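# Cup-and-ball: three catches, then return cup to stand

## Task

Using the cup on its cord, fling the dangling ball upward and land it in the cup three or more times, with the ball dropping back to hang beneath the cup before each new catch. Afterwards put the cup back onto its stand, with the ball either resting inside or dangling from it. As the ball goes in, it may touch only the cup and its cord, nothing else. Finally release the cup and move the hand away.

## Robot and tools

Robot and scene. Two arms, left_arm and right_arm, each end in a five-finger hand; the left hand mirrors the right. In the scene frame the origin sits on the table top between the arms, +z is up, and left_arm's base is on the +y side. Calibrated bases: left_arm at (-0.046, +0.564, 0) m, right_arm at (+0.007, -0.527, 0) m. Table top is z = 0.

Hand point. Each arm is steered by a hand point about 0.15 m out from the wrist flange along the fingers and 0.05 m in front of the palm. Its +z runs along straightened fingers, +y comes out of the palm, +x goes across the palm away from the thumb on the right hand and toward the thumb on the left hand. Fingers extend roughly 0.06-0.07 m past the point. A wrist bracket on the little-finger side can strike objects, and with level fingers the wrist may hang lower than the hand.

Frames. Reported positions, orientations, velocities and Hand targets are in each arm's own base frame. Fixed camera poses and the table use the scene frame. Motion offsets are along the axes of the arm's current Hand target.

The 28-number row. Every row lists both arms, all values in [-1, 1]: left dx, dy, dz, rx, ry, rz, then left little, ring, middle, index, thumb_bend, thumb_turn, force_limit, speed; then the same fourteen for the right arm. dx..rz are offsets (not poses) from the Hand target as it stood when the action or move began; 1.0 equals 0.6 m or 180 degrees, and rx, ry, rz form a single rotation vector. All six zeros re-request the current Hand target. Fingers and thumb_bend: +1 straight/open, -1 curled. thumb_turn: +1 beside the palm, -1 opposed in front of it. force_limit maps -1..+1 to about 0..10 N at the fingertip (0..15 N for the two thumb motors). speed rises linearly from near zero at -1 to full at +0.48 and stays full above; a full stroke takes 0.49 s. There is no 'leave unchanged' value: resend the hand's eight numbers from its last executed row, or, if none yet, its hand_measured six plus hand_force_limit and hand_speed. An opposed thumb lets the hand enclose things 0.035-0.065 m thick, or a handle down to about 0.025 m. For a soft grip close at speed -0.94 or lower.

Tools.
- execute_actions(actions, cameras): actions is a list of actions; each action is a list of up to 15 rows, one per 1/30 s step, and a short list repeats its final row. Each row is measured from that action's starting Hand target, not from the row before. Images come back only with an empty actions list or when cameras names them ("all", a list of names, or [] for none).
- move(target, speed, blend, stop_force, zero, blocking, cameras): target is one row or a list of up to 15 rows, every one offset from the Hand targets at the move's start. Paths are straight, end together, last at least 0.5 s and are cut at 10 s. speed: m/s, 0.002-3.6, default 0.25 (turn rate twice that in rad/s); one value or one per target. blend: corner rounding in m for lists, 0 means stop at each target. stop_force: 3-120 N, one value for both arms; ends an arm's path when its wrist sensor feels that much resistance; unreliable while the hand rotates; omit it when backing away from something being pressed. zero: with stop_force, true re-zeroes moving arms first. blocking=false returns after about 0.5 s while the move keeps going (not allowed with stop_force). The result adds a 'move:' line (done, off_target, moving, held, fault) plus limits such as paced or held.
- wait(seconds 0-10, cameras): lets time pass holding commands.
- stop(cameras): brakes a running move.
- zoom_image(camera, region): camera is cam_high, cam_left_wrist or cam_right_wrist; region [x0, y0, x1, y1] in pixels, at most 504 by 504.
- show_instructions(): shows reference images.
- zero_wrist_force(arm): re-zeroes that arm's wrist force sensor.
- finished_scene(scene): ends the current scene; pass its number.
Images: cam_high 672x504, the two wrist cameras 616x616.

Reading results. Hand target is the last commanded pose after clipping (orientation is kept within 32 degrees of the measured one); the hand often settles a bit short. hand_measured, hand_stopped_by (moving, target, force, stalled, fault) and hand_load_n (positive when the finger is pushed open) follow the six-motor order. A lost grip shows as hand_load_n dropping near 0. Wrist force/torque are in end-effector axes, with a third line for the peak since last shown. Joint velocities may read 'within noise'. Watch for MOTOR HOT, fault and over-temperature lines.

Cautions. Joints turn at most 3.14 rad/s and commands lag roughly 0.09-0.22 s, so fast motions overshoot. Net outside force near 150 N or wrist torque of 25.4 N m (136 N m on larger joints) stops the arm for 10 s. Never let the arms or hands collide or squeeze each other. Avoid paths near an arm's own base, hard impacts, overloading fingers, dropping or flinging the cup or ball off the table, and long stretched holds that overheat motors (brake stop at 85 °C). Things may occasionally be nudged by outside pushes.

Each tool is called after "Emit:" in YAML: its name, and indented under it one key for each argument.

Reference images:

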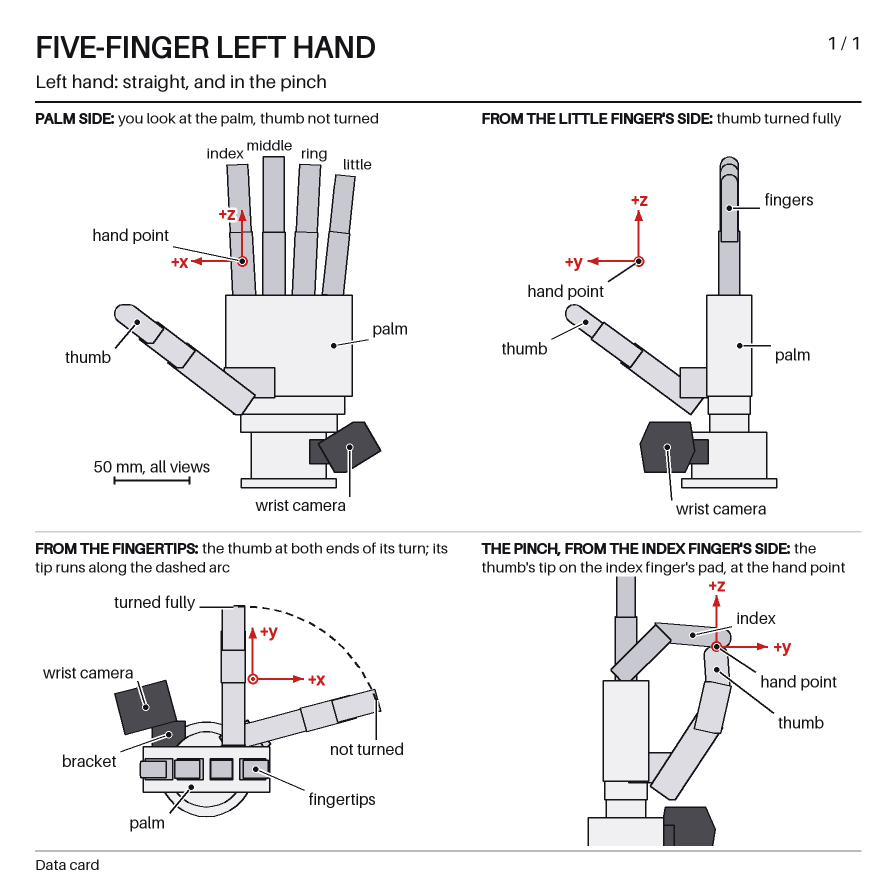

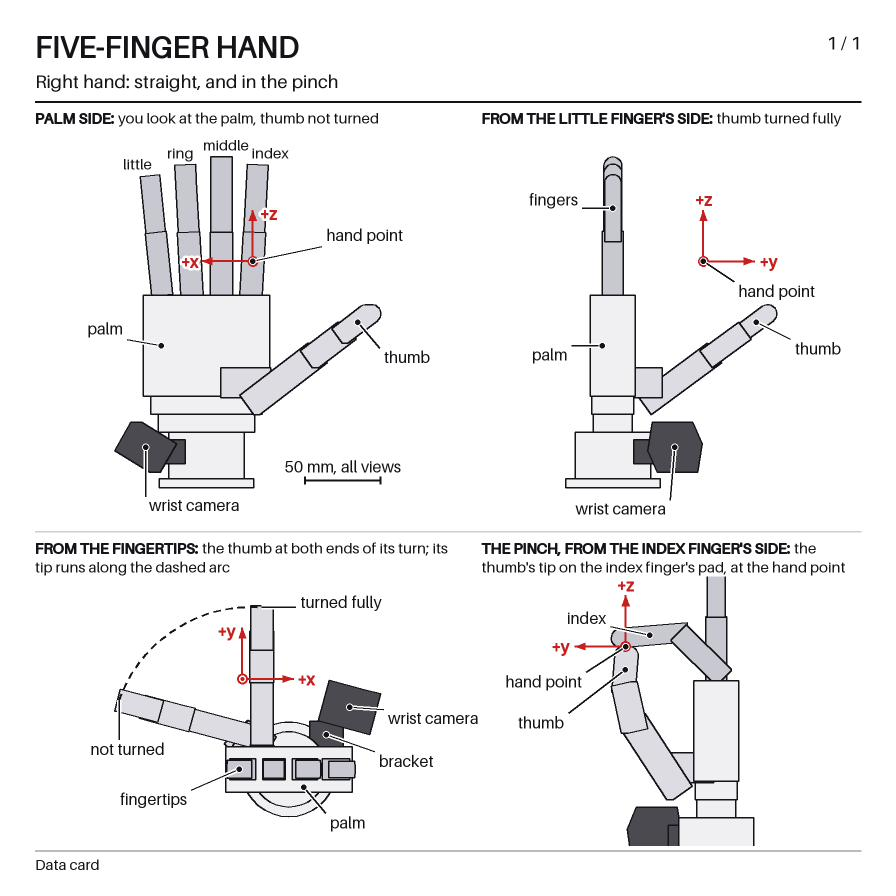

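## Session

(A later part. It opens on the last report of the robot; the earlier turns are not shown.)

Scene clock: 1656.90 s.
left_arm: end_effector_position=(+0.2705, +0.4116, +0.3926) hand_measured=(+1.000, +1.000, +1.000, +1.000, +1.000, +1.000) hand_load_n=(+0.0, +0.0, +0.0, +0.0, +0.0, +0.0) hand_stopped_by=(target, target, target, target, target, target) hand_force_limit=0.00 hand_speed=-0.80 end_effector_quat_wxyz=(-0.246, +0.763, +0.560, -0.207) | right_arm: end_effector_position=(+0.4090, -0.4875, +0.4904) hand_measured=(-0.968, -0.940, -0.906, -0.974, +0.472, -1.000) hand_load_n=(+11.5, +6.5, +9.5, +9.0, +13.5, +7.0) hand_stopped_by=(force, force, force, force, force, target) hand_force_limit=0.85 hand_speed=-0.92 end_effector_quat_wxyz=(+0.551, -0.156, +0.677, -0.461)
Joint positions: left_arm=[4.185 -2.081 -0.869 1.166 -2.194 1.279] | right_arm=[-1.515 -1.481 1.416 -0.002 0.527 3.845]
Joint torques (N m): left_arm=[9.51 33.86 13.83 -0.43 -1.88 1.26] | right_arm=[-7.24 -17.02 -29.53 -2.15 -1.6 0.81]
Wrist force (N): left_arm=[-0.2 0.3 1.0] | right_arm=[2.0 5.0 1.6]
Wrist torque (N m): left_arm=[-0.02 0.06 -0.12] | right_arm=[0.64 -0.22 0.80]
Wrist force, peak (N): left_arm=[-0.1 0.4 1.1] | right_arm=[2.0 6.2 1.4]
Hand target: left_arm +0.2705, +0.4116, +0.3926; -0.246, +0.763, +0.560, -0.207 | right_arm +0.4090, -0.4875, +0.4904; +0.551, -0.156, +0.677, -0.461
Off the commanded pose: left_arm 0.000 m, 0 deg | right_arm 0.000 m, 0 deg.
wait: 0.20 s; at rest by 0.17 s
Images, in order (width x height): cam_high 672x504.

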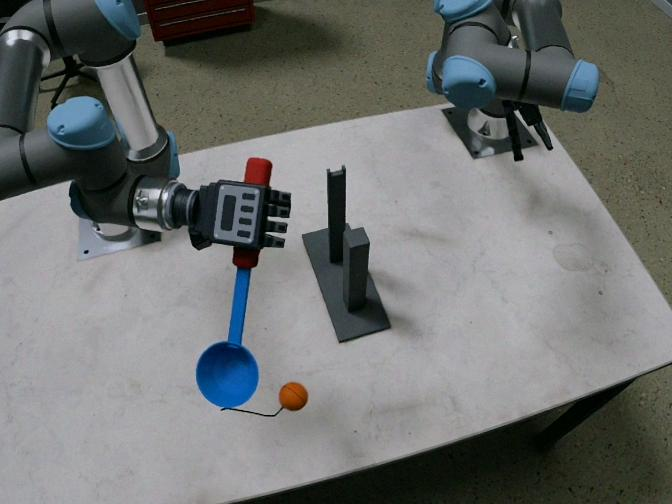

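Emit:
move:
  target: [0,0,0,0,0,0,1,1,1,1,1,1,0,-0.8,0.0607,0.2266,0.0038,0,0,0,-1,-1,-0.99,-1,-1,-1,0.85,-0.92]
  speed: 0.12

Emit:
wait:
  seconds: 2.0

Emit:
move:
  target:
    - [0,0,0,0,0,0,1,1,1,1,1,1,0,-0.8,-0.0088,-0.0104,-0.4103,0,0,0,-1,-1,-0.99,-1,-1,-1,0.85,-0.92]
    - [0,0,0,0,0,0,1,1,1,1,1,1,0,-0.8,-0.0053,-0.0063,-0.2496,0,0,0,-1,-1,-0.99,-1,-1,-1,0.85,-0.92]
    - [0,0,0,0,0,0,1,1,1,1,1,1,0,-0.8,-0.0248,-0.0321,-0.2485,0,0,0,-1,-1,-0.99,-1,-1,-1,0.85,-0.92]
  speed: [0.07, 0.07, 0.03]

Emit:
wait:
  seconds: 2.0
  cameras: ["cam_high"]

Emit:
zoom_image:
  camera: "cam_high"
  region: [110, 330, 220, 440]

Emit:
wait:
  seconds: 0.3
  cameras: ["cam_high"]

Emit:
zoom_image:
  camera: "cam_high"
  region: [110, 330, 220, 440]

Scene clock: 1698.83 s.
left_arm: end_effector_position=(+0.2705, +0.4116, +0.3926) hand_measured=(+1.000, +1.000, +1.000, +1.000, +1.000, +1.000) hand_load_n=(+0.0, +0.0, +0.0, +0.0, +0.0, +0.0) hand_stopped_by=(target, target, target, target, target, target) hand_force_limit=0.00 hand_speed=-0.80 end_effector_quat_wxyz=(-0.246, +0.763, +0.560, -0.207) | right_arm: end_effector_position=(+0.4389, -0.4434, +0.3601) hand_measured=(-0.968, -0.940, -0.906, -0.974, +0.472, -1.000) hand_load_n=(+2.0, +0.5, +9.5, +8.5, +13.0, +6.0) hand_stopped_by=(force, force, force, force, force, target) hand_force_limit=0.85 hand_speed=-0.92 end_effector_quat_wxyz=(+0.551, -0.156, +0.677, -0.461)
Joint positions: left_arm=[4.185 -2.081 -0.869 1.166 -2.194 1.279] | right_arm=[-1.434 -1.518 1.792 -0.332 0.608 3.836]
Joint torques (N m): left_arm=[8.95 34.01 13.74 -0.41 -1.75 1.38] | right_arm=[-8.48 -15.55 -22.32 -1.07 -2.3 1.23]
Wrist force (N): left_arm=[-0.1 0.2 0.8] | right_arm=[1.6 3.3 0.8]
Wrist torque (N m): left_arm=[-0.03 0.05 -0.12] | right_arm=[0.57 -0.06 0.55]
Wrist force, peak (N): left_arm=[-0.2 0.4 1.3] | right_arm=[2.4 6.5 0.4]
Hand target: left_arm +0.2705, +0.4116, +0.3926; -0.246, +0.763, +0.560, -0.207 | right_arm +0.4388, -0.4434, +0.3601; +0.551, -0.156, +0.677, -0.461
Off the commanded pose: left_arm 0.000 m, 0 deg | right_arm 0.000 m, 0 deg.
move: done

Scene clock: 1700.83 s.
left_arm: end_effector_position=(+0.2705, +0.4116, +0.3926) hand_measured=(+1.000, +1.000, +1.000, +1.000, +1.000, +1.000) hand_load_n=(+0.0, +0.0, +0.0, +0.0, +0.0, +0.0) hand_stopped_by=(target, target, target, target, target, target) hand_force_limit=0.00 hand_speed=-0.80 end_effector_quat_wxyz=(-0.246, +0.763, +0.560, -0.207) | right_arm: end_effector_position=(+0.4388, -0.4434, +0.3601) hand_measured=(-0.968, -0.940, -0.906, -0.974, +0.472, -1.000) hand_load_n=(+2.0, +0.5, +9.5, +8.5, +13.0, +6.0) hand_stopped_by=(force, force, force, force, force, target) hand_force_limit=0.85 hand_speed=-0.92 end_effector_quat_wxyz=(+0.551, -0.156, +0.677, -0.461)
Joint positions: left_arm=[4.185 -2.081 -0.869 1.166 -2.194 1.279] | right_arm=[-1.434 -1.518 1.792 -0.332 0.608 3.836]
Joint torques (N m): left_arm=[9.06 33.47 13.66 -0.38 -1.69 1.34] | right_arm=[-7.57 -13.43 -16.52 -3.03 -2.13 -1.73]
Wrist force (N): left_arm=[-0.1 0.5 1.3] | right_arm=[1.9 3.9 1.0]
Wrist torque (N m): left_arm=[-0.02 0.06 -0.12] | right_arm=[0.54 0.00 0.52]
Wrist force, peak (N): left_arm=[-0.1 0.5 1.3] | right_arm=[2.0 4.4 1.0]
Hand target: left_arm +0.2705, +0.4116, +0.3926; -0.246, +0.763, +0.560, -0.207 | right_arm +0.4388, -0.4434, +0.3601; +0.551, -0.156, +0.677, -0.461
Off the commanded pose: left_arm 0.000 m, 0 deg | right_arm 0.000 m, 0 deg.
wait: 2.00 s; at rest by 0.17 s

Scene clock: 1707.37 s.
left_arm: end_effector_position=(+0.2705, +0.4116, +0.3926) hand_measured=(+1.000, +1.000, +1.000, +1.000, +1.000, +1.000) hand_load_n=(+0.0, +0.0, +0.0, +0.0, +0.0, +0.0) hand_stopped_by=(target, target, target, target, target, target) hand_force_limit=0.00 hand_speed=-0.80 end_effector_quat_wxyz=(-0.246, +0.763, +0.560, -0.207) | right_arm: end_effector_position=(+0.3054, -0.3752, +0.3796) hand_measured=(-0.968, -0.940, -0.906, -0.974, +0.472, -1.000) hand_load_n=(+2.5, +0.5, +9.0, +8.5, +13.0, +6.5) hand_stopped_by=(force, force, force, force, force, target) hand_force_limit=0.85 hand_speed=-0.92 end_effector_quat_wxyz=(+0.551, -0.156, +0.677, -0.462)
Joint positions: left_arm=[4.185 -2.081 -0.869 1.166 -2.194 1.279] | right_arm=[-1.831 -1.832 2.021 -0.347 0.213 3.942]
Joint torques (N m): left_arm=[8.55 34.42 14.32 -0.4 -1.85 1.23] | right_arm=[8.48 -0.55 -15.1 -2.53 2.64 -2.54]
Wrist force (N): left_arm=[0.0 0.5 1.1] | right_arm=[2.5 4.4 1.1]
Wrist torque (N m): left_arm=[-0.01 0.04 -0.12] | right_arm=[0.60 -0.06 0.71]
Wrist force, peak (N): left_arm=[-0.2 0.4 1.3] | right_arm=[2.3 4.6 1.3]
Hand target: left_arm +0.2705, +0.4116, +0.3926; -0.246, +0.763, +0.560, -0.207 | right_arm +0.3054, -0.3752, +0.3794; +0.551, -0.156, +0.677, -0.461
Off the commanded pose: left_arm 0.000 m, 0 deg | right_arm 0.000 m, 0 deg.
move: done

Scene clock: 1709.37 s.
left_arm: end_effector_position=(+0.2705, +0.4116, +0.3926) hand_measured=(+1.000, +1.000, +1.000, +1.000, +1.000, +1.000) hand_load_n=(+0.0, +0.0, +0.0, +0.0, +0.0, -0.5) hand_stopped_by=(target, target, target, target, target, target) hand_force_limit=0.00 hand_speed=-0.80 end_effector_quat_wxyz=(-0.246, +0.763, +0.560, -0.207) | right_arm: end_effector_position=(+0.3054, -0.3752, +0.3794) hand_measured=(-0.968, -0.940, -0.906, -0.974, +0.472, -1.000) hand_load_n=(+2.0, +1.0, +9.5, +8.5, +13.0, +6.0) hand_stopped_by=(force, force, force, force, force, target) hand_force_limit=0.85 hand_speed=-0.92 end_effector_quat_wxyz=(+0.551, -0.156, +0.677, -0.461)
Joint positions: left_arm=[4.185 -2.081 -0.869 1.166 -2.194 1.279] | right_arm=[-1.831 -1.831 2.022 -0.347 0.213 3.942]
Joint torques (N m): left_arm=[8.99 33.95 13.7 -0.32 -1.67 1.25] | right_arm=[8.57 1.98 -16.41 -2.5 2.77 1.1]
Wrist force (N): left_arm=[-0.3 0.1 1.2] | right_arm=[1.5 2.9 1.1]
Wrist torque (N m): left_arm=[-0.06 0.08 -0.12] | right_arm=[0.51 -0.02 0.65]
Wrist force, peak (N): left_arm=[-0.2 0.3 1.3] | right_arm=[2.3 4.3 0.7]
Hand target: left_arm +0.2705, +0.4116, +0.3926; -0.246, +0.763, +0.560, -0.207 | right_arm +0.3054, -0.3752, +0.3794; +0.551, -0.156, +0.677, -0.461
Off the commanded pose: left_arm 0.000 m, 0 deg | right_arm 0.000 m, 0 deg.
wait: 2.00 s; at rest by 0.17 s
Images, in order (width x height): cam_high 672x504.

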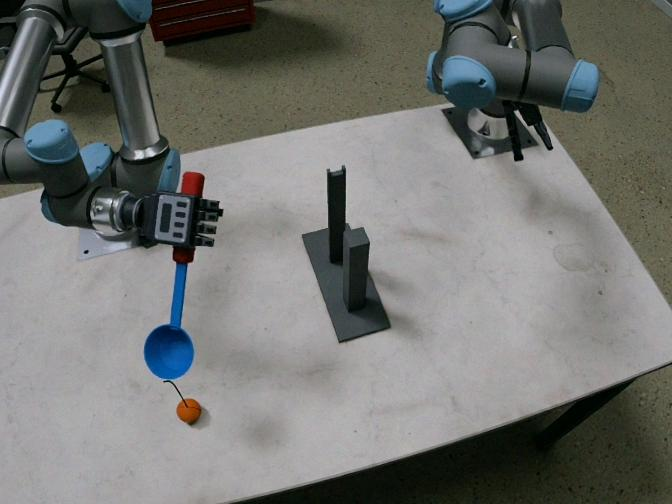

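Scaled by 4.582 from the camera's 672x504 image, which has a finer 960x720 frame.

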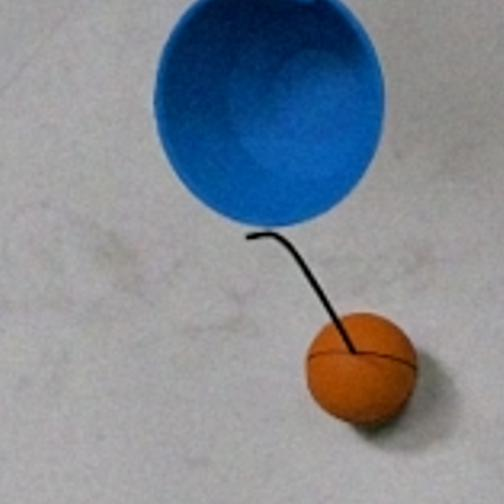

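Scene clock: 1709.67 s.
left_arm: end_effector_position=(+0.2705, +0.4116, +0.3926) hand_measured=(+1.000, +1.000, +1.000, +1.000, +1.000, +1.000) hand_load_n=(+0.0, +0.0, +0.0, +0.0, +0.0, +0.0) hand_stopped_by=(target, target, target, target, target, target) hand_force_limit=0.00 hand_speed=-0.80 end_effector_quat_wxyz=(-0.246, +0.763, +0.560, -0.207) | right_arm: end_effector_position=(+0.3054, -0.3752, +0.3794) hand_measured=(-0.968, -0.940, -0.906, -0.974, +0.472, -1.000) hand_load_n=(+2.0, +1.0, +9.5, +8.5, +13.0, +6.0) hand_stopped_by=(force, force, force, force, force, target) hand_force_limit=0.85 hand_speed=-0.92 end_effector_quat_wxyz=(+0.551, -0.156, +0.677, -0.461)
Joint positions: left_arm=[4.185 -2.081 -0.869 1.166 -2.194 1.279] | right_arm=[-1.831 -1.831 2.022 -0.347 0.213 3.942]
Joint torques (N m): left_arm=[9.16 33.78 14.19 -0.51 -1.67 1.26] | right_arm=[9.11 1.75 -16.72 -2.49 2.77 1.1]
Wrist force (N): left_arm=[-0.1 0.4 0.9] | right_arm=[2.4 3.6 0.6]
Wrist torque (N m): left_arm=[-0.01 0.04 -0.12] | right_arm=[0.51 -0.04 0.65]
Wrist force, peak (N): left_arm=[-0.1 0.3 1.1] | right_arm=[2.4 4.1 1.0]
Hand target: left_arm +0.2705, +0.4116, +0.3926; -0.246, +0.763, +0.560, -0.207 | right_arm +0.3054, -0.3752, +0.3794; +0.551, -0.156, +0.677, -0.461
Off the commanded pose: left_arm 0.000 m, 0 deg | right_arm 0.000 m, 0 deg.
wait: 0.30 s; at rest by 0.17 s
Images, in order (width x height): cam_high 672x504.

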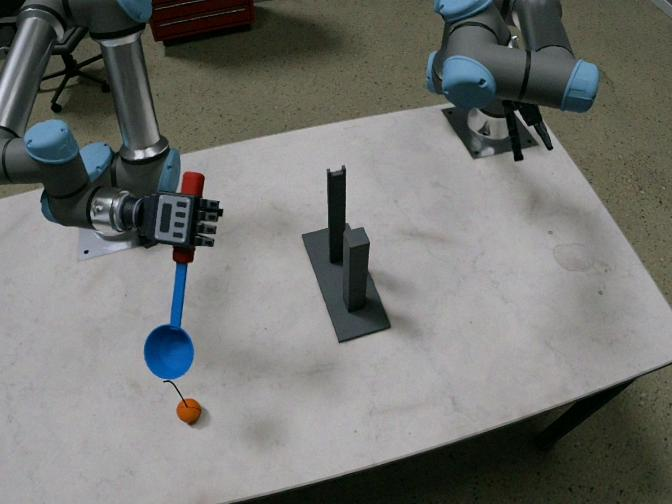

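Scaled by 4.582 from the camera's 672x504 image, which has a finer 960x720 frame.

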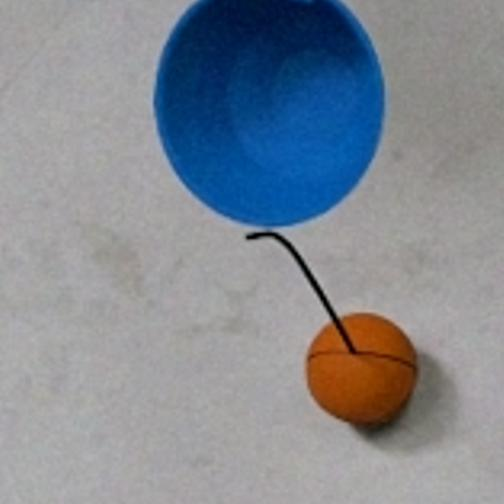

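Emit:
move:
  target: [0,0,0,0,0,0,1,1,1,1,1,1,0,-0.8,0.0001,-0.0009,-0.0195,0,0,0,-1,-1,-0.99,-1,-1,-1,0.85,-0.92]
  speed: 0.03
  cameras: ["cam_high"]

Emit:
zoom_image:
  camera: "cam_high"
  region: [110, 330, 220, 440]

Scene clock: 1724.27 s.
left_arm: end_effector_position=(+0.2705, +0.4116, +0.3926) hand_measured=(+1.000, +1.000, +1.000, +1.000, +1.000, +1.000) hand_load_n=(+0.0, +0.0, +0.0, +0.0, +0.0, +0.0) hand_stopped_by=(target, target, target, target, target, target) hand_force_limit=0.00 hand_speed=-0.80 end_effector_quat_wxyz=(-0.246, +0.763, +0.560, -0.207) | right_arm: end_effector_position=(+0.2948, -0.3702, +0.3795) hand_measured=(-0.968, -0.940, -0.906, -0.974, +0.472, -1.000) hand_load_n=(+2.0, +0.5, +9.5, +8.5, +13.0, +6.0) hand_stopped_by=(force, force, force, force, force, target) hand_force_limit=0.85 hand_speed=-0.92 end_effector_quat_wxyz=(+0.551, -0.156, +0.677, -0.461)
Joint positions: left_arm=[4.185 -2.081 -0.869 1.166 -2.194 1.279] | right_arm=[-1.871 -1.859 2.042 -0.377 0.173 3.979]
Joint torques (N m): left_arm=[9.34 34.34 14.08 -0.42 -1.77 1.27] | right_arm=[9.26 2.78 -26.81 -1.23 2.71 -0.67]
Wrist force (N): left_arm=[-0.2 0.4 1.3] | right_arm=[2.1 3.7 0.9]
Wrist torque (N m): left_arm=[-0.02 0.07 -0.12] | right_arm=[0.54 -0.02 0.54]
Wrist force, peak (N): left_arm=[-0.1 0.3 1.4] | right_arm=[2.4 4.5 0.9]
Hand target: left_arm +0.2705, +0.4116, +0.3926; -0.246, +0.763, +0.560, -0.207 | right_arm +0.2948, -0.3703, +0.3794; +0.551, -0.156, +0.677, -0.461
Off the commanded pose: left_arm 0.000 m, 0 deg | right_arm 0.000 m, 0 deg.
move: done
Images, in order (width x height): cam_high 672x504.

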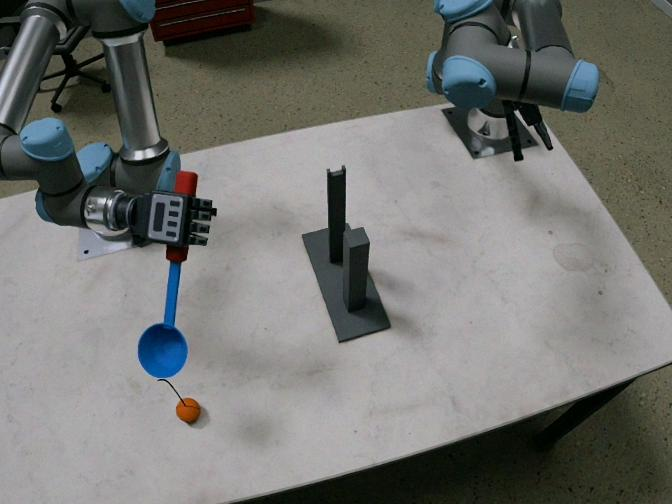

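Scaled by 4.582 from the camera's 672x504 image, which has a finer 960x720 frame.

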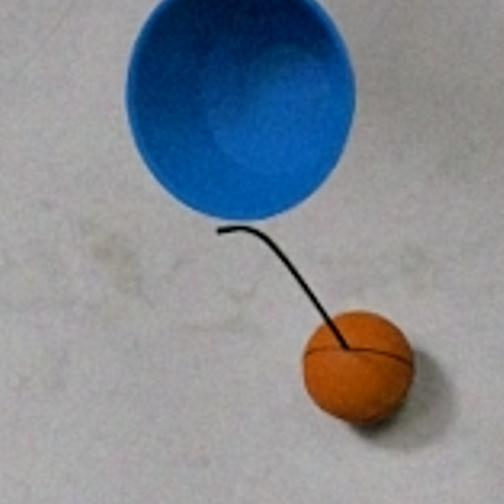

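Emit:
move:
  target:
    - [0,0,0,0,0,0,1,1,1,1,1,1,0,-0.8,-0.0191,-0.0252,0.0011,0,0,0,-1,-1,-0.99,-1,-1,-1,0.85,-0.92]
    - [0,0,0,0,0,0,1,1,1,1,1,1,0,-0.8,-0.1114,-0.1474,0.0063,0,0,0,-1,-1,-0.99,-1,-1,-1,0.85,-0.92]
  speed: [0.004, 0.12]
  cameras: ["cam_high"]

Emit:
execute_actions:
  actions:
    - [[0,0,0,0,0,0,1,1,1,1,1,1,0,-0.8,0,0,0,0,0,0,-1,-1,-0.99,-1,-1,-1,0.85,-0.92],[0,0,0,0,0,0,1,1,1,1,1,1,0,-0.8,0,0,0,0,0,0,-1,-1,-0.99,-1,-1,-1,0.85,-0.92],[0,0,0,0,0,0,1,1,1,1,1,1,0,-0.8,0.0001,0.0001,0.0035,0,0,0,-1,-1,-0.99,-1,-1,-1,0.85,-0.92],[0,0,0,0,0,0,1,1,1,1,1,1,0,-0.8,0.0002,0.0003,0.0104,0,0,0,-1,-1,-0.99,-1,-1,-1,0.85,-0.92],[0,0,0,0,0,0,1,1,1,1,1,1,0,-0.8,0.0004,0.0005,0.0208,0,0,0,-1,-1,-0.99,-1,-1,-1,0.85,-0.92],[0,0,0,0,0,0,1,1,1,1,1,1,0,-0.8,0.0007,0.0009,0.0347,0,0,0,-1,-1,-0.99,-1,-1,-1,0.85,-0.92],[0,0,0,0,0,0,1,1,1,1,1,1,0,-0.8,0.0010,0.0012,0.0485,0,0,0,-1,-1,-0.99,-1,-1,-1,0.85,-0.92],[0,0,0,0,0,0,1,1,1,1,1,1,0,-0.8,0.0013,0.0016,0.0624,0,0,0,-1,-1,-0.99,-1,-1,-1,0.85,-0.92],[0,0,0,0,0,0,1,1,1,1,1,1,0,-0.8,0.0016,0.0019,0.0763,0,0,0,-1,-1,-0.99,-1,-1,-1,0.85,-0.92],[0,0,0,0,0,0,1,1,1,1,1,1,0,-0.8,0.0019,0.0023,0.0902,0,0,0,-1,-1,-0.99,-1,-1,-1,0.85,-0.92],[0,0,0,0,0,0,1,1,1,1,1,1,0,-0.8,0.0022,0.0026,0.1040,0,0,0,-1,-1,-0.99,-1,-1,-1,0.85,-0.92],[0,0,0,0,0,0,1,1,1,1,1,1,0,-0.8,0.0025,0.0030,0.1179,0,0,0,-1,-1,-0.99,-1,-1,-1,0.85,-0.92],[0,0,0,0,0,0,1,1,1,1,1,1,0,-0.8,0.0028,0.0033,0.1318,0,0,0,-1,-1,-0.99,-1,-1,-1,0.85,-0.92],[0,0,0,0,0,0,1,1,1,1,1,1,0,-0.8,0.0031,0.0037,0.1456,0,0,0,-1,-1,-0.99,-1,-1,-1,0.85,-0.92],[0,0,0,0,0,0,1,1,1,1,1,1,0,-0.8,0.0034,0.0040,0.1595,0,0,0,-1,-1,-0.99,-1,-1,-1,0.85,-0.92]]
    - [[0,0,0,0,0,0,1,1,1,1,1,1,0,-0.8,0.0001,0.0001,0.0049,0,0,0,-1,-1,-0.99,-1,-1,-1,0.85,-0.92],[0,0,0,0,0,0,1,1,1,1,1,1,0,-0.8,0,0,0.0007,0,0,0,-1,-1,-0.99,-1,-1,-1,0.85,-0.92],[0,0,0,0,0,0,1,1,1,1,1,1,0,-0.8,-0.0003,-0.0003,-0.0125,0,0,0,-1,-1,-0.99,-1,-1,-1,0.85,-0.92],[0,0,0,0,0,0,1,1,1,1,1,1,0,-0.8,-0.0007,-0.0009,-0.0347,0,0,0,-1,-1,-0.99,-1,-1,-1,0.85,-0.92],[0,0,0,0,0,0,1,1,1,1,1,1,0,-0.8,-0.0012,-0.0014,-0.0569,0,0,0,-1,-1,-0.99,-1,-1,-1,0.85,-0.92],[0,0,0,0,0,0,1,1,1,1,1,1,0,-0.8,-0.0017,-0.0020,-0.0791,0,0,0,-1,-1,-0.99,-1,-1,-1,0.85,-0.92],[0,0,0,0,0,0,1,1,1,1,1,1,0,-0.8,-0.0022,-0.0026,-0.1012,0,0,0,-1,-1,-0.99,-1,-1,-1,0.85,-0.92],[0,0,0,0,0,0,1,1,1,1,1,1,0,-0.8,-0.0026,-0.0031,-0.1234,0,0,0,-1,-1,-0.99,-1,-1,-1,0.85,-0.92],[0,0,0,0,0,0,1,1,1,1,1,1,0,-0.8,-0.0031,-0.0037,-0.1456,0,0,0,-1,-1,-0.99,-1,-1,-1,0.85,-0.92],[0,0,0,0,0,0,1,1,1,1,1,1,0,-0.8,-0.0036,-0.0042,-0.1678,0,0,0,-1,-1,-0.99,-1,-1,-1,0.85,-0.92],[0,0,0,0,0,0,1,1,1,1,1,1,0,-0.8,-0.0041,-0.0048,-0.1900,0,0,0,-1,-1,-0.99,-1,-1,-1,0.85,-0.92],[0,0,0,0,0,0,1,1,1,1,1,1,0,-0.8,-0.0045,-0.0054,-0.2122,0,0,0,-1,-1,-0.99,-1,-1,-1,0.85,-0.92],[0,0,0,0,0,0,1,1,1,1,1,1,0,-0.8,-0.0050,-0.0059,-0.2344,0,0,0,-1,-1,-0.99,-1,-1,-1,0.85,-0.92],[0,0,0,0,0,0,1,1,1,1,1,1,0,-0.8,-0.0052,-0.0062,-0.2441,0,0,0,-1,-1,-0.99,-1,-1,-1,0.85,-0.92],[0,0,0,0,0,0,1,1,1,1,1,1,0,-0.8,-0.0052,-0.0061,-0.2413,0,0,0,-1,-1,-0.99,-1,-1,-1,0.85,-0.92]]
    - [[0,0,0,0,0,0,1,1,1,1,1,1,0,-0.8,0.0003,0.0004,0.0153,0,0,0,-1,-1,-0.99,-1,-1,-1,0.85,-0.92],[0,0,0,0,0,0,1,1,1,1,1,1,0,-0.8,0.0009,0.0011,0.0430,0,0,0,-1,-1,-0.99,-1,-1,-1,0.85,-0.92],[0,0,0,0,0,0,1,1,1,1,1,1,0,-0.8,0.0015,0.0018,0.0707,0,0,0,-1,-1,-0.99,-1,-1,-1,0.85,-0.92],[0,0,0,0,0,0,1,1,1,1,1,1,0,-0.8,0.0021,0.0025,0.0985,0,0,0,-1,-1,-0.99,-1,-1,-1,0.85,-0.92],[0,0,0,0,0,0,1,1,1,1,1,1,0,-0.8,0.0027,0.0032,0.1262,0,0,0,-1,-1,-0.99,-1,-1,-1,0.85,-0.92],[0,0,0,0,0,0,1,1,1,1,1,1,0,-0.8,0.0033,0.0039,0.1539,0,0,0,-1,-1,-0.99,-1,-1,-1,0.85,-0.92],[0,0,0,0,0,0,1,1,1,1,1,1,0,-0.8,0.0039,0.0046,0.1817,0,0,0,-1,-1,-0.99,-1,-1,-1,0.85,-0.92],[0,0,0,0,0,0,1,1,1,1,1,1,0,-0.8,0.0045,0.0053,0.2094,0,0,0,-1,-1,-0.99,-1,-1,-1,0.85,-0.92],[0,0,0,0,0,0,1,1,1,1,1,1,0,-0.8,0.0051,0.0060,0.2372,0,0,0,-1,-1,-0.99,-1,-1,-1,0.85,-0.92],[0,0,0,0,0,0,1,1,1,1,1,1,0,-0.8,0.0057,0.0067,0.2649,0,0,0,-1,-1,-0.99,-1,-1,-1,0.85,-0.92],[0,0,0,0,0,0,1,1,1,1,1,1,0,-0.8,0.0063,0.0074,0.2926,0,0,0,-1,-1,-0.99,-1,-1,-1,0.85,-0.92],[0,0,0,0,0,0,1,1,1,1,1,1,0,-0.8,0.0069,0.0081,0.3204,0,0,0,-1,-1,-0.99,-1,-1,-1,0.85,-0.92],[0,0,0,0,0,0,1,1,1,1,1,1,0,-0.8,0.0074,0.0088,0.3481,0,0,0,-1,-1,-0.99,-1,-1,-1,0.85,-0.92],[0,0,0,0,0,0,1,1,1,1,1,1,0,-0.8,0.0078,0.0092,0.3634,0,0,0,-1,-1,-0.99,-1,-1,-1,0.85,-0.92],[0,0,0,0,0,0,1,1,1,1,1,1,0,-0.8,0.0078,0.0093,0.3661,0,0,0,-1,-1,-0.99,-1,-1,-1,0.85,-0.92]]
    - [[0,0,0,0,0,0,1,1,1,1,1,1,0,-0.8,-0.0002,-0.0002,-0.0097,0,0,0,-1,-1,-0.99,-1,-1,-1,0.85,-0.92],[0,0,0,0,0,0,1,1,1,1,1,1,0,-0.8,-0.0007,-0.0008,-0.0319,0,0,0,-1,-1,-0.99,-1,-1,-1,0.85,-0.92],[0,0,0,0,0,0,1,1,1,1,1,1,0,-0.8,-0.0010,-0.0012,-0.0485,0,0,0,-1,-1,-0.99,-1,-1,-1,0.85,-0.92],[0,0,0,0,0,0,1,1,1,1,1,1,0,-0.8,-0.0013,-0.0015,-0.0596,0,0,0,-1,-1,-0.99,-1,-1,-1,0.85,-0.92],[0,0,0,0,0,0,1,1,1,1,1,1,0,-0.8,0.0030,-0.0049,-0.0652,0,0,0,-1,-1,-0.99,-1,-1,-1,0.85,-0.92],[0,0,0,0,0,0,1,1,1,1,1,1,0,-0.8,0.0119,-0.0116,-0.0652,0,0,0,-1,-1,-0.99,-1,-1,-1,0.85,-0.92],[0,0,0,0,0,0,1,1,1,1,1,1,0,-0.8,0.0229,-0.0200,-0.0652,0,0,0,-1,-1,-0.99,-1,-1,-1,0.85,-0.92],[0,0,0,0,0,0,1,1,1,1,1,1,0,-0.8,0.0340,-0.0284,-0.0652,0,0,0,-1,-1,-0.99,-1,-1,-1,0.85,-0.92],[0,0,0,0,0,0,1,1,1,1,1,1,0,-0.8,0.0450,-0.0368,-0.0653,0,0,0,-1,-1,-0.99,-1,-1,-1,0.85,-0.92],[0,0,0,0,0,0,1,1,1,1,1,1,0,-0.8,0.0561,-0.0451,-0.0653,0,0,0,-1,-1,-0.99,-1,-1,-1,0.85,-0.92],[0,0,0,0,0,0,1,1,1,1,1,1,0,-0.8,0.0646,-0.0515,-0.0653,0,0,0,-1,-1,-0.99,-1,-1,-1,0.85,-0.92],[0,0,0,0,0,0,1,1,1,1,1,1,0,-0.8,0.0689,-0.0549,-0.0653,0,0,0,-1,-1,-0.99,-1,-1,-1,0.85,-0.92]]
  cameras: ["cam_high","cam_left_wrist"]

Emit:
wait:
  seconds: 0.1
  cameras: ["cam_high","cam_left_wrist"]

Emit:
wait:
  seconds: 0.1
  cameras: ["cam_high","cam_left_wrist"]

Scene clock: 1765.37 s.
left_arm: end_effector_position=(+0.2705, +0.4116, +0.3926) hand_measured=(+1.000, +1.000, +1.000, +1.000, +1.000, +1.000) hand_load_n=(+0.0, +0.0, +0.0, +0.0, +0.0, +0.0) hand_stopped_by=(target, target, target, target, target, target) hand_force_limit=0.00 hand_speed=-0.80 end_effector_quat_wxyz=(-0.246, +0.763, +0.560, -0.207) | right_arm: end_effector_position=(+0.2949, -0.3703, +0.4903) hand_measured=(-0.968, -0.940, -0.906, -0.974, +0.472, -1.000) hand_load_n=(+2.5, +1.0, +9.5, +8.0, +13.5, +6.5) hand_stopped_by=(force, force, force, force, force, target) hand_force_limit=0.85 hand_speed=-0.92 end_effector_quat_wxyz=(+0.551, -0.156, +0.678, -0.461)
Joint positions: left_arm=[4.185 -2.081 -0.869 1.166 -2.194 1.279] | right_arm=[-1.871 -1.87 1.766 -0.089 0.174 3.978]
Joint torques (N m): left_arm=[9.4 33.47 14.03 -0.36 -1.9 1.26] | right_arm=[8.78 -7.05 -20.42 -2.46 3.1 1.66]
Wrist force (N): left_arm=[-0.2 0.2 1.1] | right_arm=[2.1 3.3 0.9]
Wrist torque (N m): left_arm=[-0.04 0.05 -0.12] | right_arm=[0.55 -0.08 0.73]
Wrist force, peak (N): left_arm=[-0.2 0.4 1.4] | right_arm=[3.2 5.8 0.8]
Hand target: left_arm +0.2705, +0.4116, +0.3926; -0.246, +0.763, +0.560, -0.207 | right_arm +0.2949, -0.3703, +0.4904; +0.551, -0.156, +0.677, -0.461
Off the commanded pose: left_arm 0.000 m, 0 deg | right_arm 0.000 m, 0 deg.
move: done
Images, in order (width x height): cam_high 672x504.

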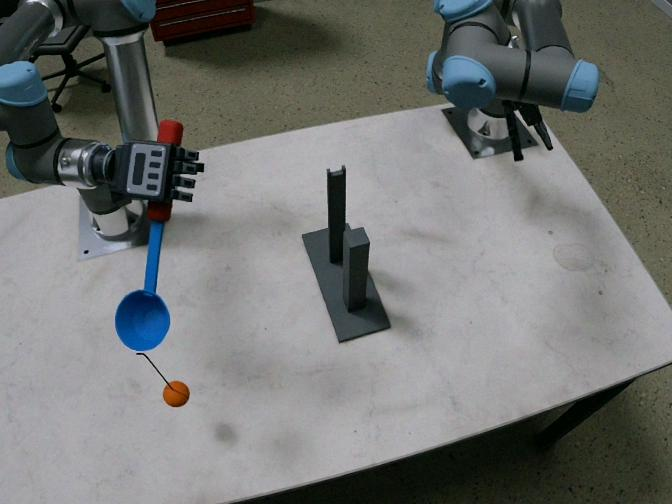

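Scene clock: 1767.67 s.
left_arm: end_effector_position=(+0.2705, +0.4116, +0.3926) hand_measured=(+1.000, +1.000, +1.000, +1.000, +1.000, +1.000) hand_load_n=(+0.0, +0.0, +0.0, +0.0, +0.0, +0.0) hand_stopped_by=(target, target, target, target, target, target) hand_force_limit=0.00 hand_speed=-0.80 end_effector_quat_wxyz=(-0.246, +0.763, +0.560, -0.207) | right_arm: end_effector_position=(+0.3881, -0.4771, +0.4905) hand_measured=(-0.968, -0.940, -0.906, -0.974, +0.472, -1.000) hand_load_n=(+1.0, +0.5, +9.0, +9.0, +13.0, +6.5) hand_stopped_by=(force, force, force, force, force, target) hand_force_limit=0.85 hand_speed=-0.92 end_effector_quat_wxyz=(+0.551, -0.156, +0.677, -0.461)
Joint positions: left_arm=[4.185 -2.081 -0.869 1.166 -2.194 1.279] | right_arm=[-1.563 -1.524 1.462 -0.011 0.48 3.852]
Joint torques (N m): left_arm=[8.76 34 14.65 -0.39 -1.7 1.3] | right_arm=[-6.33 -16.37 -29.13 -3.28 0.75 -1.27]
Wrist force (N): left_arm=[-0.2 0.4 0.9] | right_arm=[1.5 3.7 0.3]
Wrist torque (N m): left_arm=[-0.01 0.06 -0.13] | right_arm=[0.58 0.13 0.72]
Wrist force, peak (N): left_arm=[-0.1 0.3 1.3] | right_arm=[3.1 6.3 9.5]
Hand target: left_arm +0.2705, +0.4116, +0.3926; -0.246, +0.763, +0.560, -0.207 | right_arm +0.3880, -0.4772, +0.4905; +0.551, -0.156, +0.677, -0.461
Off the commanded pose: left_arm 0.000 m, 0 deg | right_arm 0.000 m, 0 deg.
Step readings (end_effector_position of left_arm | right_arm):
0: (+0.2705, +0.4116, +0.3926) | (+0.2949, -0.3703, +0.4903)
1: (+0.2705, +0.4116, +0.3926) | (+0.2949, -0.3703, +0.4903)
2: (+0.2705, +0.4116, +0.3926) | (+0.2949, -0.3703, +0.4903)
4: (+0.2705, +0.4116, +0.3926) | (+0.2954, -0.3705, +0.4903)
8: (+0.2705, +0.4116, +0.3926) | (+0.3120, -0.3783, +0.4897)
15: (+0.2705, +0.4116, +0.3926) | (+0.3647, -0.4043, +0.4892)
16: (+0.2705, +0.4116, +0.3926) | (+0.3718, -0.4081, +0.4893)
17: (+0.2705, +0.4116, +0.3926) | (+0.3780, -0.4114, +0.4894)
19: (+0.2705, +0.4116, +0.3926) | (+0.3805, -0.4137, +0.4901)
23: (+0.2705, +0.4116, +0.3926) | (+0.3458, -0.3953, +0.4902)
30: (+0.2705, +0.4116, +0.3926) | (+0.2657, -0.3545, +0.4886)
31: (+0.2705, +0.4116, +0.3926) | (+0.2587, -0.3512, +0.4885)
32: (+0.2705, +0.4116, +0.3926) | (+0.2560, -0.3501, +0.4888)
34: (+0.2705, +0.4116, +0.3926) | (+0.2677, -0.3552, +0.4901)
38: (+0.2705, +0.4116, +0.3926) | (+0.3227, -0.3773, +0.4871)
45: (+0.2705, +0.4116, +0.3926) | (+0.4304, -0.4335, +0.4858)
46: (+0.2705, +0.4116, +0.3926) | (+0.4408, -0.4398, +0.4868)
47: (+0.2705, +0.4116, +0.3926) | (+0.4459, -0.4440, +0.4880)
49: (+0.2705, +0.4116, +0.3926) | (+0.4353, -0.4419, +0.4904)
53: (+0.2705, +0.4116, +0.3926) | (+0.4072, -0.4372, +0.4904)
60: (+0.2705, +0.4116, +0.3926) | (+0.3868, -0.4792, +0.4903)
camera_calibration:
cam_left_wrist: T_world_to_cam=[[-0.641971, 0.517504, 0.565741, -0.255726], [0.734502, 0.626762, 0.260148, -0.56419], [-0.219957, 0.582545, -0.78247, 0.234956], [0, 0, 0, 1]] pos_world=[0.301911, 0.34908, 0.475293]
Images, in order (width x height): cam_high 672x504, cam_left_wrist 616x616.

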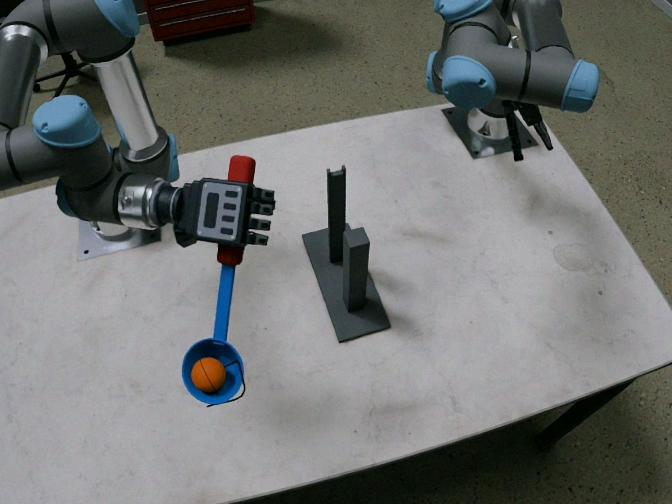

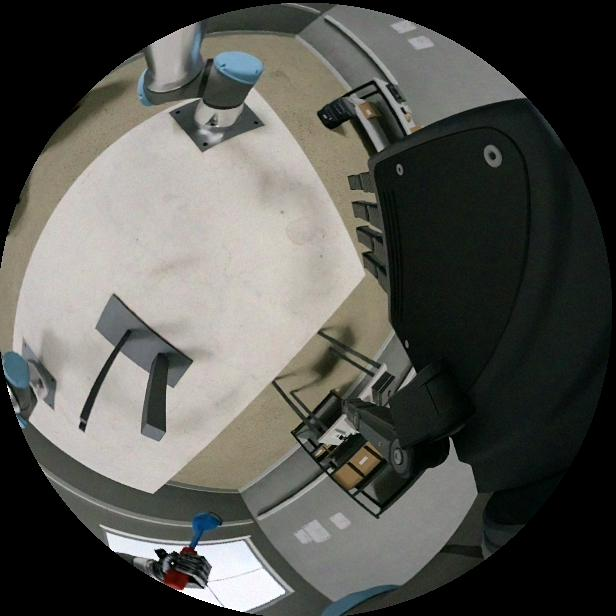

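Scene clock: 1767.77 s.
left_arm: end_effector_position=(+0.2705, +0.4116, +0.3926) hand_measured=(+1.000, +1.000, +1.000, +1.000, +1.000, +1.000) hand_load_n=(+0.0, +0.0, +0.0, +0.0, +0.0, +0.0) hand_stopped_by=(target, target, target, target, target, target) hand_force_limit=0.00 hand_speed=-0.80 end_effector_quat_wxyz=(-0.246, +0.763, +0.560, -0.207) | right_arm: end_effector_position=(+0.3881, -0.4771, +0.4905) hand_measured=(-0.968, -0.940, -0.906, -0.974, +0.472, -1.000) hand_load_n=(+2.5, +1.0, +9.5, +8.5, +13.0, +6.5) hand_stopped_by=(force, force, force, force, force, target) hand_force_limit=0.85 hand_speed=-0.92 end_effector_quat_wxyz=(+0.551, -0.156, +0.677, -0.462)
Joint positions: left_arm=[4.185 -2.081 -0.869 1.166 -2.194 1.279] | right_arm=[-1.563 -1.524 1.462 -0.011 0.48 3.852]
Joint torques (N m): left_arm=[9.15 33.92 14.53 -0.37 -1.72 1.27] | right_arm=[-7.43 -14.8 -31.65 -2.92 -0.25 -0.81]
Wrist force (N): left_arm=[-0.2 0.2 1.0] | right_arm=[2.1 3.9 0.0]
Wrist torque (N m): left_arm=[-0.03 0.05 -0.12] | right_arm=[0.59 0.08 0.72]
Wrist force, peak (N): left_arm=[-0.1 0.3 1.2] | right_arm=[2.6 4.1 1.2]
Hand target: left_arm +0.2705, +0.4116, +0.3926; -0.246, +0.763, +0.560, -0.207 | right_arm +0.3880, -0.4772, +0.4905; +0.551, -0.156, +0.677, -0.461
Off the commanded pose: left_arm 0.000 m, 0 deg | right_arm 0.000 m, 0 deg.
wait: 0.10 s; no rest
camera_calibration:
cam_left_wrist: T_world_to_cam=[[-0.641971, 0.517504, 0.565741, -0.255726], [0.734502, 0.626762, 0.260148, -0.56419], [-0.219957, 0.582545, -0.78247, 0.234956], [0, 0, 0, 1]] pos_world=[0.301911, 0.34908, 0.475293]
Images, in order (width x height): cam_high 672x504, cam_left_wrist 616x616.

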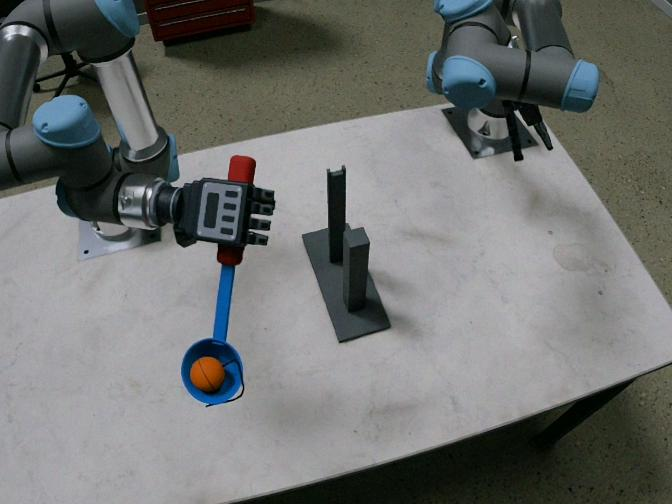

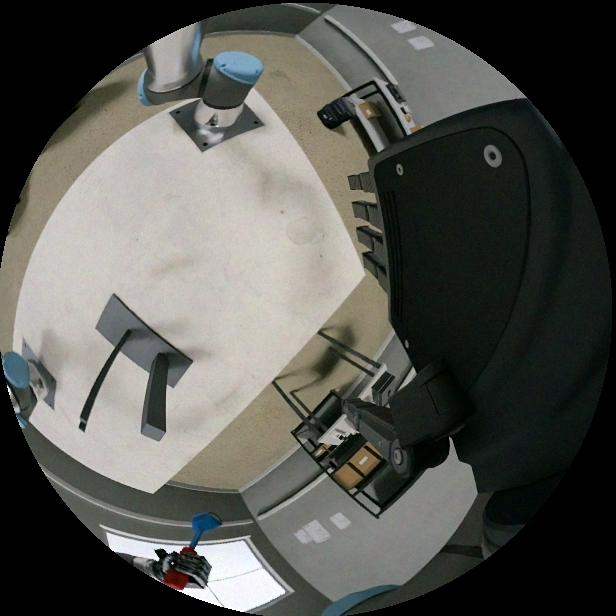

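Scene clock: 1767.87 s.
left_arm: end_effector_position=(+0.2705, +0.4116, +0.3926) hand_measured=(+1.000, +1.000, +1.000, +1.000, +1.000, +1.000) hand_load_n=(+0.0, +0.0, +0.0, +0.0, +0.0, +0.0) hand_stopped_by=(target, target, target, target, target, target) hand_force_limit=0.00 hand_speed=-0.80 end_effector_quat_wxyz=(-0.246, +0.763, +0.560, -0.207) | right_arm: end_effector_position=(+0.3880, -0.4771, +0.4905) hand_measured=(-0.968, -0.940, -0.906, -0.974, +0.472, -1.000) hand_load_n=(+3.0, +1.5, +9.5, +8.5, +13.0, +6.0) hand_stopped_by=(force, force, force, force, force, target) hand_force_limit=0.85 hand_speed=-0.92 end_effector_quat_wxyz=(+0.551, -0.156, +0.677, -0.462)
Joint positions: left_arm=[4.185 -2.081 -0.869 1.166 -2.194 1.279] | right_arm=[-1.563 -1.524 1.462 -0.011 0.48 3.852]
Joint torques (N m): left_arm=[9.06 34.22 13.88 -0.37 -1.82 1.17] | right_arm=[-7.88 -12.98 -31.72 -2.9 -1.38 -0.37]
Wrist force (N): left_arm=[-0.1 0.3 1.0] | right_arm=[2.3 4.7 0.4]
Wrist torque (N m): left_arm=[-0.03 0.05 -0.12] | right_arm=[0.67 0.02 0.73]
Wrist force, peak (N): left_arm=[-0.3 0.3 1.0] | right_arm=[2.3 4.7 0.4]
Hand target: left_arm +0.2705, +0.4116, +0.3926; -0.246, +0.763, +0.560, -0.207 | right_arm +0.3880, -0.4772, +0.4905; +0.551, -0.156, +0.677, -0.461
Off the commanded pose: left_arm 0.000 m, 0 deg | right_arm 0.000 m, 0 deg.
wait: 0.10 s; no rest
camera_calibration:
cam_left_wrist: T_world_to_cam=[[-0.641971, 0.517504, 0.565741, -0.255726], [0.734502, 0.626762, 0.260148, -0.56419], [-0.219957, 0.582545, -0.78247, 0.234956], [0, 0, 0, 1]] pos_world=[0.301911, 0.34908, 0.475293]
Images, in order (width x height): cam_high 672x504, cam_left_wrist 616x616.

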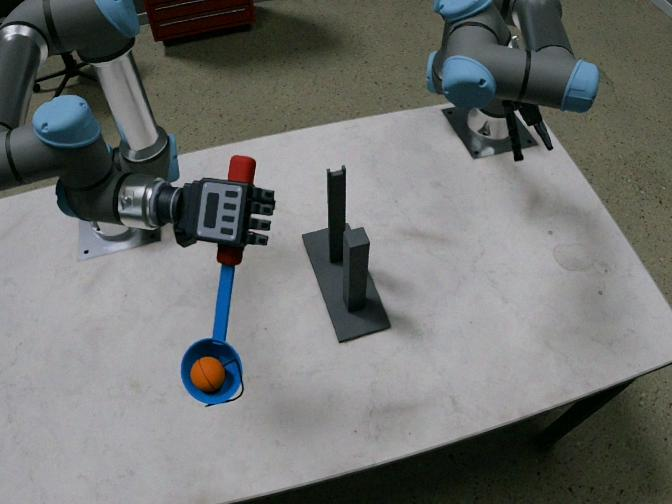

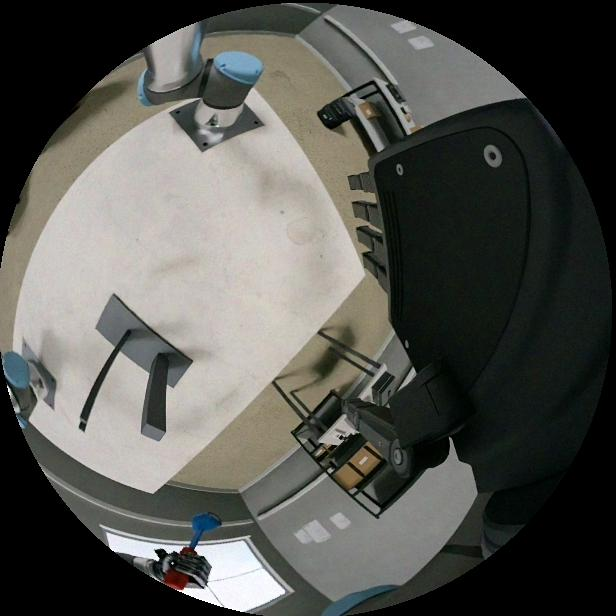

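Emit:
move:
  target: [0,0,0,0,0,0,1,1,1,1,1,1,0,-0.8,0,0,0,0,0,0.45,-1,-1,-0.99,-1,-1,-1,0.85,-0.92]
  speed: 0.3
  cameras: ["cam_high","cam_left_wrist"]

Scene clock: 1782.40 s.
left_arm: end_effector_position=(+0.2705, +0.4116, +0.3926) hand_measured=(+1.000, +1.000, +1.000, +1.000, +1.000, +1.000) hand_load_n=(+0.5, +0.0, +0.0, +0.0, +0.0, +0.0) hand_stopped_by=(target, target, target, target, target, target) hand_force_limit=0.00 hand_speed=-0.80 end_effector_quat_wxyz=(-0.246, +0.763, +0.560, -0.207) | right_arm: end_effector_position=(+0.3881, -0.4771, +0.4905) hand_measured=(-0.968, -0.940, -0.906, -0.974, +0.472, -1.000) hand_load_n=(+0.0, +0.5, +9.5, +7.5, +12.5, +4.5) hand_stopped_by=(force, force, force, force, force, target) hand_force_limit=0.85 hand_speed=-0.92 end_effector_quat_wxyz=(+0.719, +0.321, +0.617, +0.007)
Joint positions: left_arm=[4.185 -2.081 -0.869 1.166 -2.194 1.279] | right_arm=[-1.531 -1.546 1.703 -0.225 0.511 5.261]
Joint torques (N m): left_arm=[9.17 33.67 14.47 -0.4 -1.58 1.24] | right_arm=[-8.85 -11.89 -30.86 0.56 -1.8 1.52]
Wrist force (N): left_arm=[-0.2 0.3 1.2] | right_arm=[2.4 -1.8 1.2]
Wrist torque (N m): left_arm=[-0.03 0.07 -0.12] | right_arm=[-0.03 -0.02 -0.13]
Wrist force, peak (N): left_arm=[-0.3 0.4 1.3] | right_arm=[2.7 4.6 0.8]
Hand target: left_arm +0.2705, +0.4116, +0.3926; -0.246, +0.763, +0.560, -0.207 | right_arm +0.3880, -0.4772, +0.4905; +0.719, +0.321, +0.617, +0.007
Off the commanded pose: left_arm 0.000 m, 0 deg | right_arm 0.000 m, 0 deg.
move: done
camera_calibration:
cam_left_wrist: T_world_to_cam=[[-0.641971, 0.517504, 0.565741, -0.255726], [0.734502, 0.626762, 0.260148, -0.56419], [-0.219957, 0.582545, -0.78247, 0.234956], [0, 0, 0, 1]] pos_world=[0.301911, 0.34908, 0.475293]
Images, in order (width x height): cam_high 672x504, cam_left_wrist 616x616.

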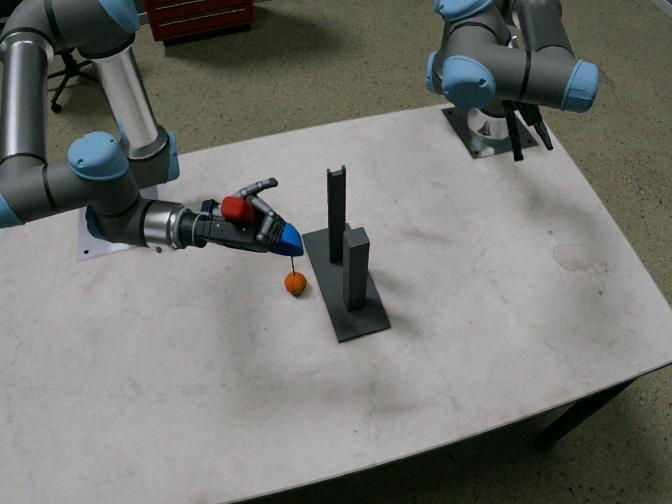

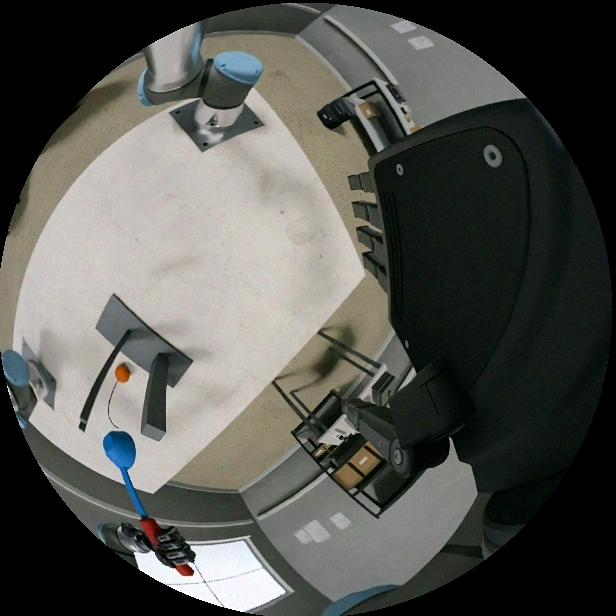

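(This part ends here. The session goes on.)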